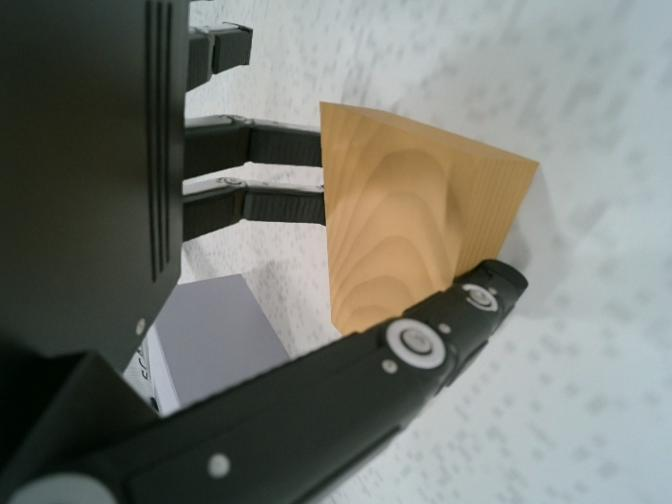

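Call:
move(arm3={"target": [-0.40, 0.19, 0.79, 0.3182, -0.6317, -0.6317, 0.3182], "speed": 0.06}, cameras=["arm3_cam_wrist", "arm6_cam_wrist"])

Scene clock: 1556.07 s.
Joint torques (N m): arm1=[0.03 -25.35 9.29 2.39 -0.33 0.07] | arm2=[-1.44 -18.2 13.57 -0.47 0.72 0.03] | arm3=[0.91 -13.22 8.72 -0.51 0.43 0.2] | arm4=[-1.26 -25.7 8.7 1.85 0.44 -0.13] | arm5=[-0.44 -15.97 9.66 2.24 0.01 -0.1] | arm6=[1.32 0.79 10.24 1.25 -0.13 -0.13] | arm7=[1.2 -0.26 7.79 1.44 -0.14 0.02] | arm8=[1.03 1.26 7.32 2.32 0.04 -0.11]
Motor temperatures (°C): arm1=[34 46 53 34 36 35] | arm2=[36 50 56 34 36 34] | arm3=[36 45 48 33 36 34] | arm4=[35 56 57 33 32 35] | arm5=[37 45 47 37 32 34] | arm6=[32 35 55 34 36 34] | arm7=[33 38 48 34 35 35] | arm8=[32 33 41 35 36 34]
Heat: arm1: hottest joint3_rad 53 °C; arm2: hottest joint3_rad 56 °C; arm3: hottest joint3_rad 48 °C; arm4: hottest joint3_rad 57 °C; arm5: hottest joint3_rad 47 °C; arm6: hottest joint3_rad 55 °C; arm7: hottest joint3_rad 48 °C; arm8: hottest joint3_rad 41 °C.
move: arm3 off_target
Joint velocities: within noise
arm1, arm2, arm4, arm5, arm6, arm7, arm8: as last shown
arm3.joint_positions: joint1_rad=+0.190 joint2_rad=+1.777 joint3_rad=+1.083 joint4_rad=-1.179 joint5_rad=+0.888 joint6_rad=+1.926 hand_little=+1.000 hand_ring=+1.000 hand_middle=+0.176 hand_index=+0.120 hand_thumb_turn=-1.000 hand_thumb_bend=+0.820 hand_force_limit=-0.200 hand_speed=-0.940
arm3.joint_status: not commanded
arm3.hand_stopped_by: target,target,force,force,force,target
arm3.little_load_n: 0.0
arm3.ring_load_n: 0.0
arm3.middle_load_n: 2.0
arm3.index_load_n: 5.0
arm3.thumb_bend_load_n: 6.5
arm3.thumb_turn_load_n: 1.0
arm3.hand: x=-0.4052 y=+0.1990 z=+0.7785 quat_wxyz=(+0.322, -0.631, -0.633, +0.312)
arm3.hand_target: x=-0.3978 y=+0.1882 z=+0.7886 quat_wxyz=(+0.311, -0.636, -0.631, +0.317)
arm3.hand_status: off_target (0.015 m and 0.8 deg from the pose sent, 0.052 m and 1.4 deg at the start)
arm5.middle_load_n: 0.0
arm6.middle_load_n: 0.5
arm6.thumb_turn_load_n: 0.5

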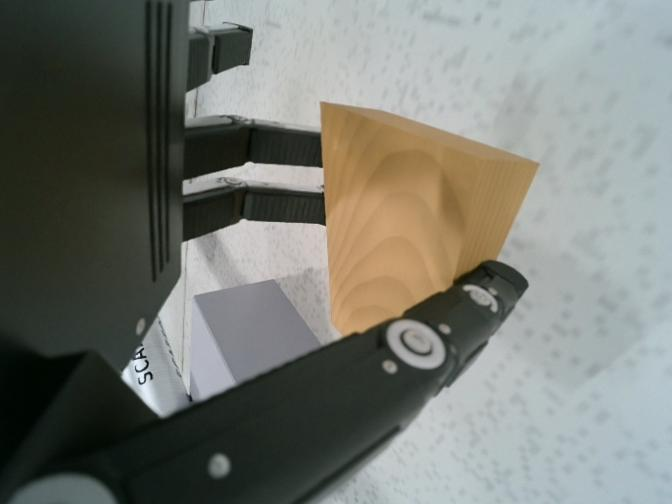

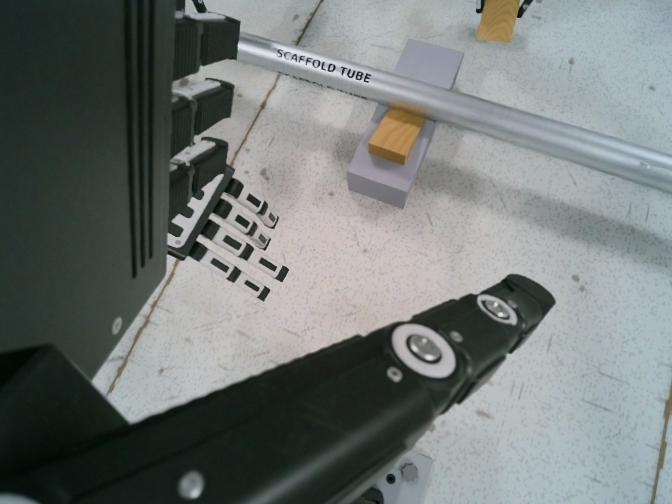

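Call:
move(arm3={"target": [-0.42, 0.18, 0.90, 0.3182, -0.6317, -0.6317, 0.3182], "speed": 0.12})

Call:
move(arm3={"target": [-0.485, 0.08, 0.90, 0.3182, -0.6317, -0.6317, 0.3182], "speed": 0.1}, cameras=["arm3_cam_wrist", "arm6_cam_wrist"])

Call:
zoom_image(camera="arm6_cam_wrist", region=[350, 0, 530, 130])

Scene clock: 1561.47 s.
Joint torques (N m): arm1=[0.09 -25.41 9.26 2.3 -0.32 0.09] | arm2=[-1.38 -18.2 13.57 -0.47 0.72 0.03] | arm3=[-0.32 -11.63 11.28 -0.44 0.94 -0.02] | arm4=[-0.91 -25.64 9.07 1.88 0.48 -0.09] | arm5=[-0.91 -15.44 9.8 2.24 -0.02 -0.08] | arm6=[1.67 1.44 10.43 1.33 -0.05 -0.1] | arm7=[1.44 -0.21 7.77 1.54 -0.15 0.02] | arm8=[0.62 0.91 7.64 2.35 0.01 -0.14]
Motor temperatures (°C): arm1=[34 46 53 34 36 35] | arm2=[36 50 56 34 36 34] | arm3=[36 44 48 33 36 34] | arm4=[35 56 57 33 32 35] | arm5=[37 45 47 37 32 34] | arm6=[32 35 55 34 36 34] | arm7=[33 38 48 34 35 35] | arm8=[32 33 41 35 36 34]
Heat: arm1: hottest joint3_rad 53 °C; arm2: hottest joint3_rad 56 °C; arm3: hottest joint3_rad 48 °C; arm4: hottest joint3_rad 57 °C; arm5: hottest joint3_rad 47 °C; arm6: hottest joint3_rad 55 °C; arm7: hottest joint3_rad 48 °C; arm8: hottest joint3_rad 41 °C.
move: arm3 off_target
Joint velocities: within noise
arm1, arm2, arm4, arm5, arm6, arm7, arm8: as last shown
arm2.thumb_bend_load_n: 6.0
arm3.joint_positions: joint1_rad=+0.156 joint2_rad=+1.630 joint3_rad=+1.212 joint4_rad=-1.415 joint5_rad=+0.900 joint6_rad=+1.869 hand_little=+1.000 hand_ring=+1.000 hand_middle=+0.176 hand_index=+0.120 hand_thumb_turn=-1.000 hand_thumb_bend=+0.820 hand_force_limit=-0.200 hand_speed=-0.940
arm3.joint_status: not commanded
arm3.hand_stopped_by: target,target,force,force,force,target
arm3.little_load_n: 0.0
arm3.ring_load_n: 0.0
arm3.middle_load_n: 2.5
arm3.index_load_n: 4.5
arm3.thumb_bend_load_n: 6.0
arm3.thumb_turn_load_n: 1.0
arm3.hand: x=-0.4190 y=+0.1927 z=+0.8846 quat_wxyz=(+0.324, -0.629, -0.634, +0.312)
arm3.hand_target: x=-0.4200 y=+0.1804 z=+0.9001 quat_wxyz=(+0.318, -0.631, -0.632, +0.319)
arm3.hand_status: off_target (0.020 m and 1.0 deg from the pose sent, 0.124 m and 0.8 deg at the start)
arm5.ring_load_n: -0.5
arm6.middle_load_n: 0.0
arm6.thumb_turn_load_n: 0.0
pictures: none

Scene clock: 1563.50 s.
Joint torques (N m): arm1=[0.26 -25.41 9.25 2.35 -0.33 0.1] | arm2=[-1.38 -18.2 13.57 -0.49 0.72 0.03] | arm3=[-0.15 -13.8 12.11 0.98 0.92 -0.03] | arm4=[-0.44 -25.47 8.95 2.02 0.54 -0.12] | arm5=[-1.14 -15.79 9.65 2.3 0.01 -0.07] | arm6=[1.14 1.08 10.44 1.16 -0.03 -0.01] | arm7=[1.14 0.15 7.62 1.52 -0.17 0.03] | arm8=[0.85 0.85 7.56 2.4 0.04 -0.11]
Motor temperatures (°C): arm1=[34 46 53 34 36 35] | arm2=[36 50 56 34 36 34] | arm3=[36 44 48 33 36 34] | arm4=[35 56 57 33 32 35] | arm5=[37 45 47 37 32 34] | arm6=[32 35 55 34 36 34] | arm7=[33 38 48 34 35 35] | arm8=[32 33 41 35 36 34]
Heat: arm1: hottest joint3_rad 53 °C; arm2: hottest joint3_rad 56 °C; arm3: hottest joint3_rad 48 °C; arm4: hottest joint3_rad 57 °C; arm5: hottest joint3_rad 47 °C; arm6: hottest joint3_rad 55 °C; arm7: hottest joint3_rad 48 °C; arm8: hottest joint3_rad 41 °C.
move: arm3 off_target
Joint velocities: within noise
arm1, arm2, arm4, arm5, arm6, arm7, arm8: as last shown
arm2.thumb_bend_load_n: 5.5
arm3.joint_positions: joint1_rad=+0.005 joint2_rad=+1.807 joint3_rad=+1.471 joint4_rad=-1.333 joint5_rad=+0.922 joint6_rad=+1.627 hand_little=+1.000 hand_ring=+1.000 hand_middle=+0.176 hand_index=+0.120 hand_thumb_turn=-1.000 hand_thumb_bend=+0.820 hand_force_limit=-0.200 hand_speed=-0.940
arm3.joint_status: not commanded
arm3.hand_stopped_by: target,target,force,force,force,target
arm3.little_load_n: 0.0
arm3.ring_load_n: -0.5
arm3.middle_load_n: 2.0
arm3.index_load_n: 4.5
arm3.thumb_bend_load_n: 6.5
arm3.thumb_turn_load_n: 1.0
arm3.hand: x=-0.4819 y=+0.1026 z=+0.8900 quat_wxyz=(+0.332, -0.626, -0.638, +0.303)
arm3.hand_target: x=-0.4850 y=+0.0834 z=+0.9003 quat_wxyz=(+0.321, -0.630, -0.633, +0.315)
arm3.hand_status: off_target (0.025 m and 2.6 deg from the pose sent, 0.132 m and 1.0 deg at the start)
arm4.thumb_turn_load_n: 0.5
arm5.ring_load_n: 0.0
arm6.thumb_turn_load_n: 0.5

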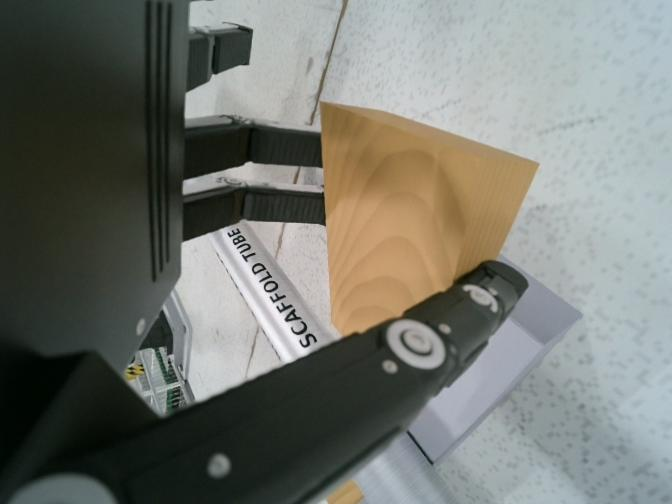

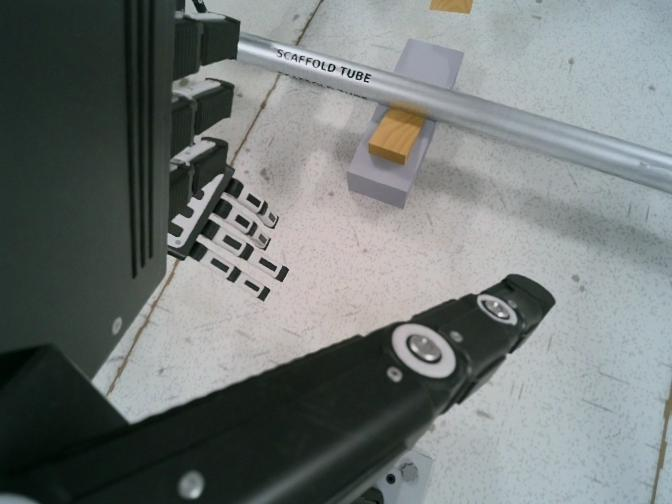

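Scaled by 2.800.

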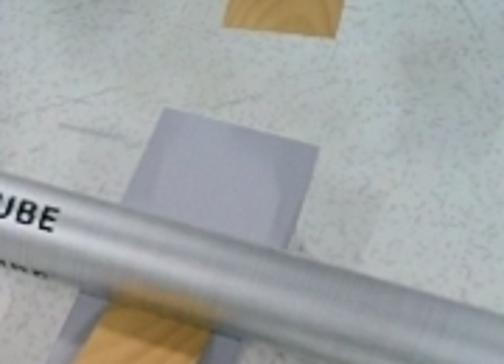

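Call:
move(arm3={"target": [-0.487, 0.03, 0.87, 0.3182, -0.6317, -0.6317, 0.3182], "speed": 0.08}, cameras=["arm3_cam_wrist", "arm6_cam_wrist"])

Call:
zoom_image(camera="arm6_cam_wrist", region=[350, 0, 530, 130])

Scene clock: 1566.97 s.
Joint torques (N m): arm1=[0.21 -25.35 9.31 2.36 -0.33 0.11] | arm2=[-1.44 -18.2 13.57 -0.47 0.72 0.04] | arm3=[-0.73 -16.15 12.07 0.88 0.95 -0.03] | arm4=[-0.15 -25.99 8.94 1.92 0.49 -0.12] | arm5=[-0.97 -15.97 9.59 2.21 -0.01 -0.08] | arm6=[0.97 1.55 10.39 1.26 0 -0.1] | arm7=[1.14 -0.5 7.72 1.55 -0.18 0.04] | arm8=[1.08 0.97 7.57 2.25 0.04 -0.11]
Motor temperatures (°C): arm1=[34 47 53 34 36 35] | arm2=[36 50 56 34 36 34] | arm3=[36 44 49 33 36 34] | arm4=[35 56 57 33 32 35] | arm5=[37 45 47 37 32 34] | arm6=[32 35 55 34 36 34] | arm7=[33 38 48 34 35 35] | arm8=[32 33 41 35 36 34]
Heat: arm1: hottest joint3_rad 53 °C; arm2: hottest joint3_rad 56 °C; arm3: hottest joint3_rad 49 °C; arm4: hottest joint3_rad 57 °C; arm5: hottest joint3_rad 47 °C; arm6: hottest joint3_rad 55 °C; arm7: hottest joint3_rad 48 °C; arm8: hottest joint3_rad 41 °C.
move: arm3 off_target
Joint velocities: within noise
arm1.joint_positions: joint1_rad=-0.328 joint2_rad=+2.190 joint3_rad=+1.770 joint4_rad=-0.339 joint5_rad=-0.271 joint6_rad=-0.196 hand_little=+0.240 hand_ring=+0.240 hand_middle=+0.240 hand_index=+0.240 hand_thumb_turn=-1.000 hand_thumb_bend=+0.840 hand_force_limit=+0.100 hand_speed=-0.920
arm1.joint_status: not commanded
arm1.hand_stopped_by: target,target,target,target,target,target
arm1.little_load_n: 0.0
arm1.ring_load_n: 0.0
arm1.middle_load_n: 0.0
arm1.index_load_n: 0.0
arm1.thumb_bend_load_n: 0.0
arm1.thumb_turn_load_n: 0.0
arm1.hand: x=+0.9361 y=-0.1099 z=+0.8242 quat_wxyz=(-0.017, -0.015, -0.914, +0.405)
arm1.hand_target: x=+0.9372 y=-0.1182 z=+0.8395 quat_wxyz=(-0.017, -0.015, -0.908, +0.418)
arm1.hand_status: not commanded
arm2.joint_positions: joint1_rad=+0.222 joint2_rad=+2.250 joint3_rad=+2.117 joint4_rad=-1.675 joint5_rad=+0.895 joint6_rad=+1.893 hand_little=+1.000 hand_ring=+1.000 hand_middle=+0.150 hand_index=+0.114 hand_thumb_turn=-1.000 hand_thumb_bend=+0.842 hand_force_limit=-0.250 hand_speed=-0.940
arm2.joint_status: not commanded
arm2.hand_stopped_by: target,target,target,force,force,target
arm2.little_load_n: 0.0
arm2.ring_load_n: 0.0
arm2.middle_load_n: 0.0
arm2.index_load_n: 4.0
arm2.thumb_bend_load_n: 6.0
arm2.thumb_turn_load_n: -1.0
arm2.hand: x=+0.4362 y=-0.0405 z=+0.8290 quat_wxyz=(+0.299, -0.622, -0.646, +0.325)
arm2.hand_target: x=+0.4293 y=-0.0498 z=+0.8289 quat_wxyz=(+0.300, -0.625, -0.642, +0.327)
arm2.hand_status: not commanded
arm3.joint_positions: joint1_rad=+0.003 joint2_rad=+1.955 joint3_rad=+1.611 joint4_rad=-1.305 joint5_rad=+0.922 joint6_rad=+1.618 hand_little=+1.000 hand_ring=+1.000 hand_middle=+0.176 hand_index=+0.120 hand_thumb_turn=-1.000 hand_thumb_bend=+0.820 hand_force_limit=-0.200 hand_speed=-0.940
arm3.joint_status: not commanded
arm3.hand_stopped_by: target,target,force,force,force,target
arm3.little_load_n: 0.0
arm3.ring_load_n: 0.0
arm3.middle_load_n: 2.5
arm3.index_load_n: 4.5
arm3.thumb_bend_load_n: 6.5
arm3.thumb_turn_load_n: 0.5
arm3.hand: x=-0.4814 y=+0.0489 z=+0.8610 quat_wxyz=(+0.327, -0.627, -0.637, +0.307)
arm3.hand_target: x=-0.4870 y=+0.0312 z=+0.8701 quat_wxyz=(+0.318, -0.631, -0.632, +0.318)
arm3.hand_status: off_target (0.022 m and 1.8 deg from the pose sent, 0.075 m and 2.6 deg at the start)
arm4.joint_positions: joint1_rad=+0.380 joint2_rad=+2.057 joint3_rad=+1.666 joint4_rad=-0.436 joint5_rad=+0.349 joint6_rad=+0.261 hand_little=+0.240 hand_ring=+0.240 hand_middle=+0.240 hand_index=+0.240 hand_thumb_turn=-1.000 hand_thumb_bend=+0.840 hand_force_limit=+0.100 hand_speed=-0.920
arm4.joint_status: not commanded
arm4.hand_stopped_by: target,target,target,target,target,target
arm4.little_load_n: 0.0
arm4.ring_load_n: 0.0
arm4.middle_load_n: 0.0
arm4.index_load_n: 0.0
arm4.thumb_bend_load_n: 0.0
arm4.thumb_turn_load_n: 0.0
arm4.hand: x=-0.8843 y=-0.0621 z=+0.8301 quat_wxyz=(+0.042, -0.003, -0.919, +0.391)
arm4.hand_target: x=-0.8861 y=-0.0729 z=+0.8478 quat_wxyz=(+0.040, -0.010, -0.912, +0.407)
arm4.hand_status: not commanded
arm5.joint_positions: joint1_rad=-1.090 joint2_rad=+1.543 joint3_rad=+1.389 joint4_rad=-0.582 joint5_rad=+0.417 joint6_rad=+0.331 hand_little=+1.000 hand_ring=+1.000 hand_middle=+0.400 hand_index=+0.400 hand_thumb_turn=-1.000 hand_thumb_bend=+0.990 hand_force_limit=-0.300 hand_speed=-0.500
arm5.joint_status: not commanded
arm5.hand_stopped_by: target,target,target,target,target,target
arm5.little_load_n: 0.0
arm5.ring_load_n: 0.0
arm5.middle_load_n: 0.0
arm5.index_load_n: 0.0
arm5.thumb_bend_load_n: 0.0
arm5.thumb_turn_load_n: 0.0
arm5.hand: x=-0.5861 y=-0.3747 z=+0.9877 quat_wxyz=(-0.305, +0.638, -0.635, +0.311)
arm5.hand_target: x=-0.5800 y=-0.3798 z=+1.0002 quat_wxyz=(-0.319, +0.631, -0.632, +0.318)
arm5.hand_status: not commanded
arm6.joint_positions: joint1_rad=+0.212 joint2_rad=+0.619 joint3_rad=+1.286 joint4_rad=-1.392 joint5_rad=-0.177 joint6_rad=-1.299 hand_little=+1.000 hand_ring=+1.000 hand_middle=+1.000 hand_index=+1.000 hand_thumb_turn=-1.000 hand_thumb_bend=+0.990 hand_force_limit=-0.600 hand_speed=-0.500
arm6.joint_status: not commanded
arm6.hand_stopped_by: target,target,target,target,target,target
arm6.little_load_n: 0.0
arm6.ring_load_n: 0.0
arm6.middle_load_n: 0.0
arm6.index_load_n: 0.0
arm6.thumb_bend_load_n: 0.0
arm6.thumb_turn_load_n: 0.0
arm6.hand: x=-0.4214 y=-0.4315 z=+1.1613 quat_wxyz=(-0.391, +0.626, +0.659, +0.143)
arm6.hand_target: x=-0.4222 y=-0.4362 z=+1.1787 quat_wxyz=(-0.402, +0.613, +0.663, +0.150)
arm6.hand_status: not commanded
arm7.joint_positions: joint1_rad=+0.107 joint2_rad=+0.617 joint3_rad=+1.327 joint4_rad=-1.407 joint5_rad=-0.191 joint6_rad=-1.323 hand_little=+1.000 hand_ring=+1.000 hand_middle=+1.000 hand_index=+1.000 hand_thumb_turn=+1.000 hand_thumb_bend=+1.000 hand_force_limit=+0.000 hand_speed=-0.800
arm7.joint_status: not commanded
arm7.hand_stopped_by: target,target,target,target,target,target
arm7.little_load_n: 0.0
arm7.ring_load_n: 0.0
arm7.middle_load_n: 0.0
arm7.index_load_n: 0.0
arm7.thumb_bend_load_n: 0.0
arm7.thumb_turn_load_n: 0.0
arm7.hand: x=+0.3786 y=-0.4257 z=+1.2011 quat_wxyz=(-0.391, +0.670, +0.605, +0.182)
arm7.hand_target: x=+0.3786 y=-0.4251 z=+1.2113 quat_wxyz=(-0.399, +0.665, +0.602, +0.189)
arm7.hand_status: not commanded
arm8.joint_positions: joint1_rad=+0.250 joint2_rad=+0.614 joint3_rad=+1.437 joint4_rad=-1.429 joint5_rad=-0.161 joint6_rad=-1.429 hand_little=+1.000 hand_ring=+1.000 hand_middle=+1.000 hand_index=+1.000 hand_thumb_turn=+1.000 hand_thumb_bend=+1.000 hand_force_limit=+0.000 hand_speed=-0.800
arm8.joint_status: not commanded
arm8.hand_stopped_by: target,target,target,target,target,target
arm8.little_load_n: 0.0
arm8.ring_load_n: 0.0
arm8.middle_load_n: 0.0
arm8.index_load_n: 0.0
arm8.thumb_bend_load_n: 0.0
arm8.thumb_turn_load_n: 0.0
arm8.hand: x=+1.1066 y=-0.4290 z=+1.2434 quat_wxyz=(-0.419, +0.562, +0.685, +0.199)
arm8.hand_target: x=+1.1068 y=-0.4298 z=+1.2514 quat_wxyz=(-0.426, +0.558, +0.682, +0.205)
arm8.hand_status: not commanded

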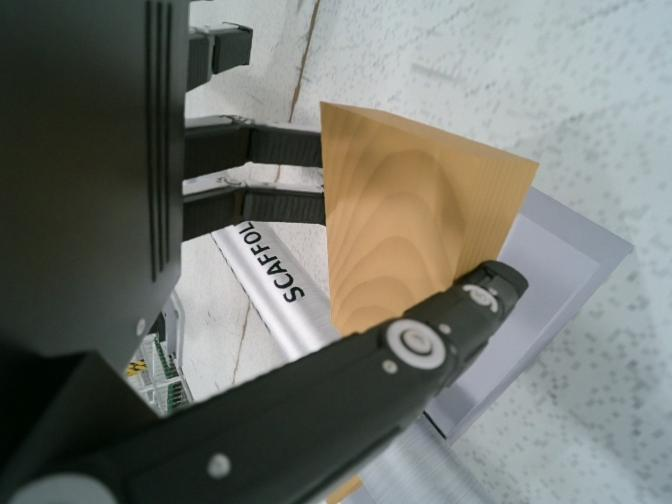

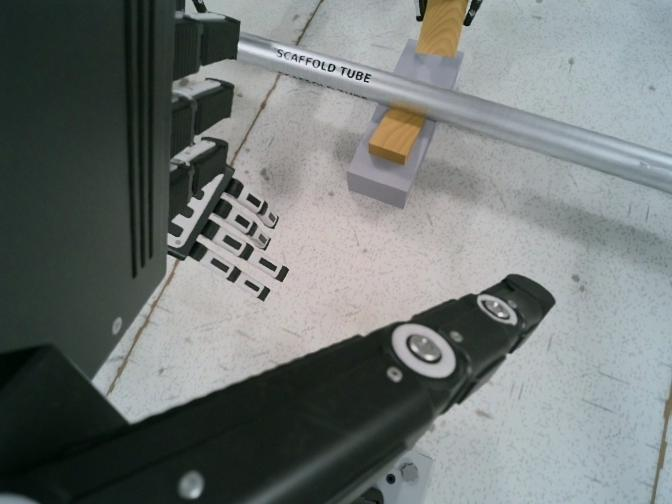

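Scaled by 2.800.

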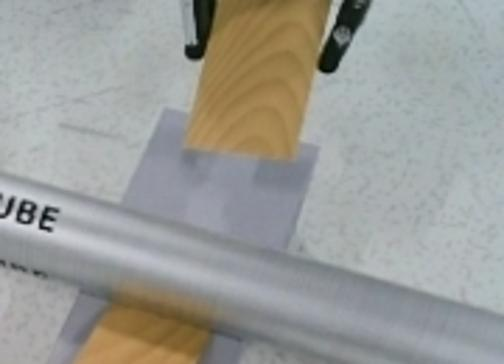

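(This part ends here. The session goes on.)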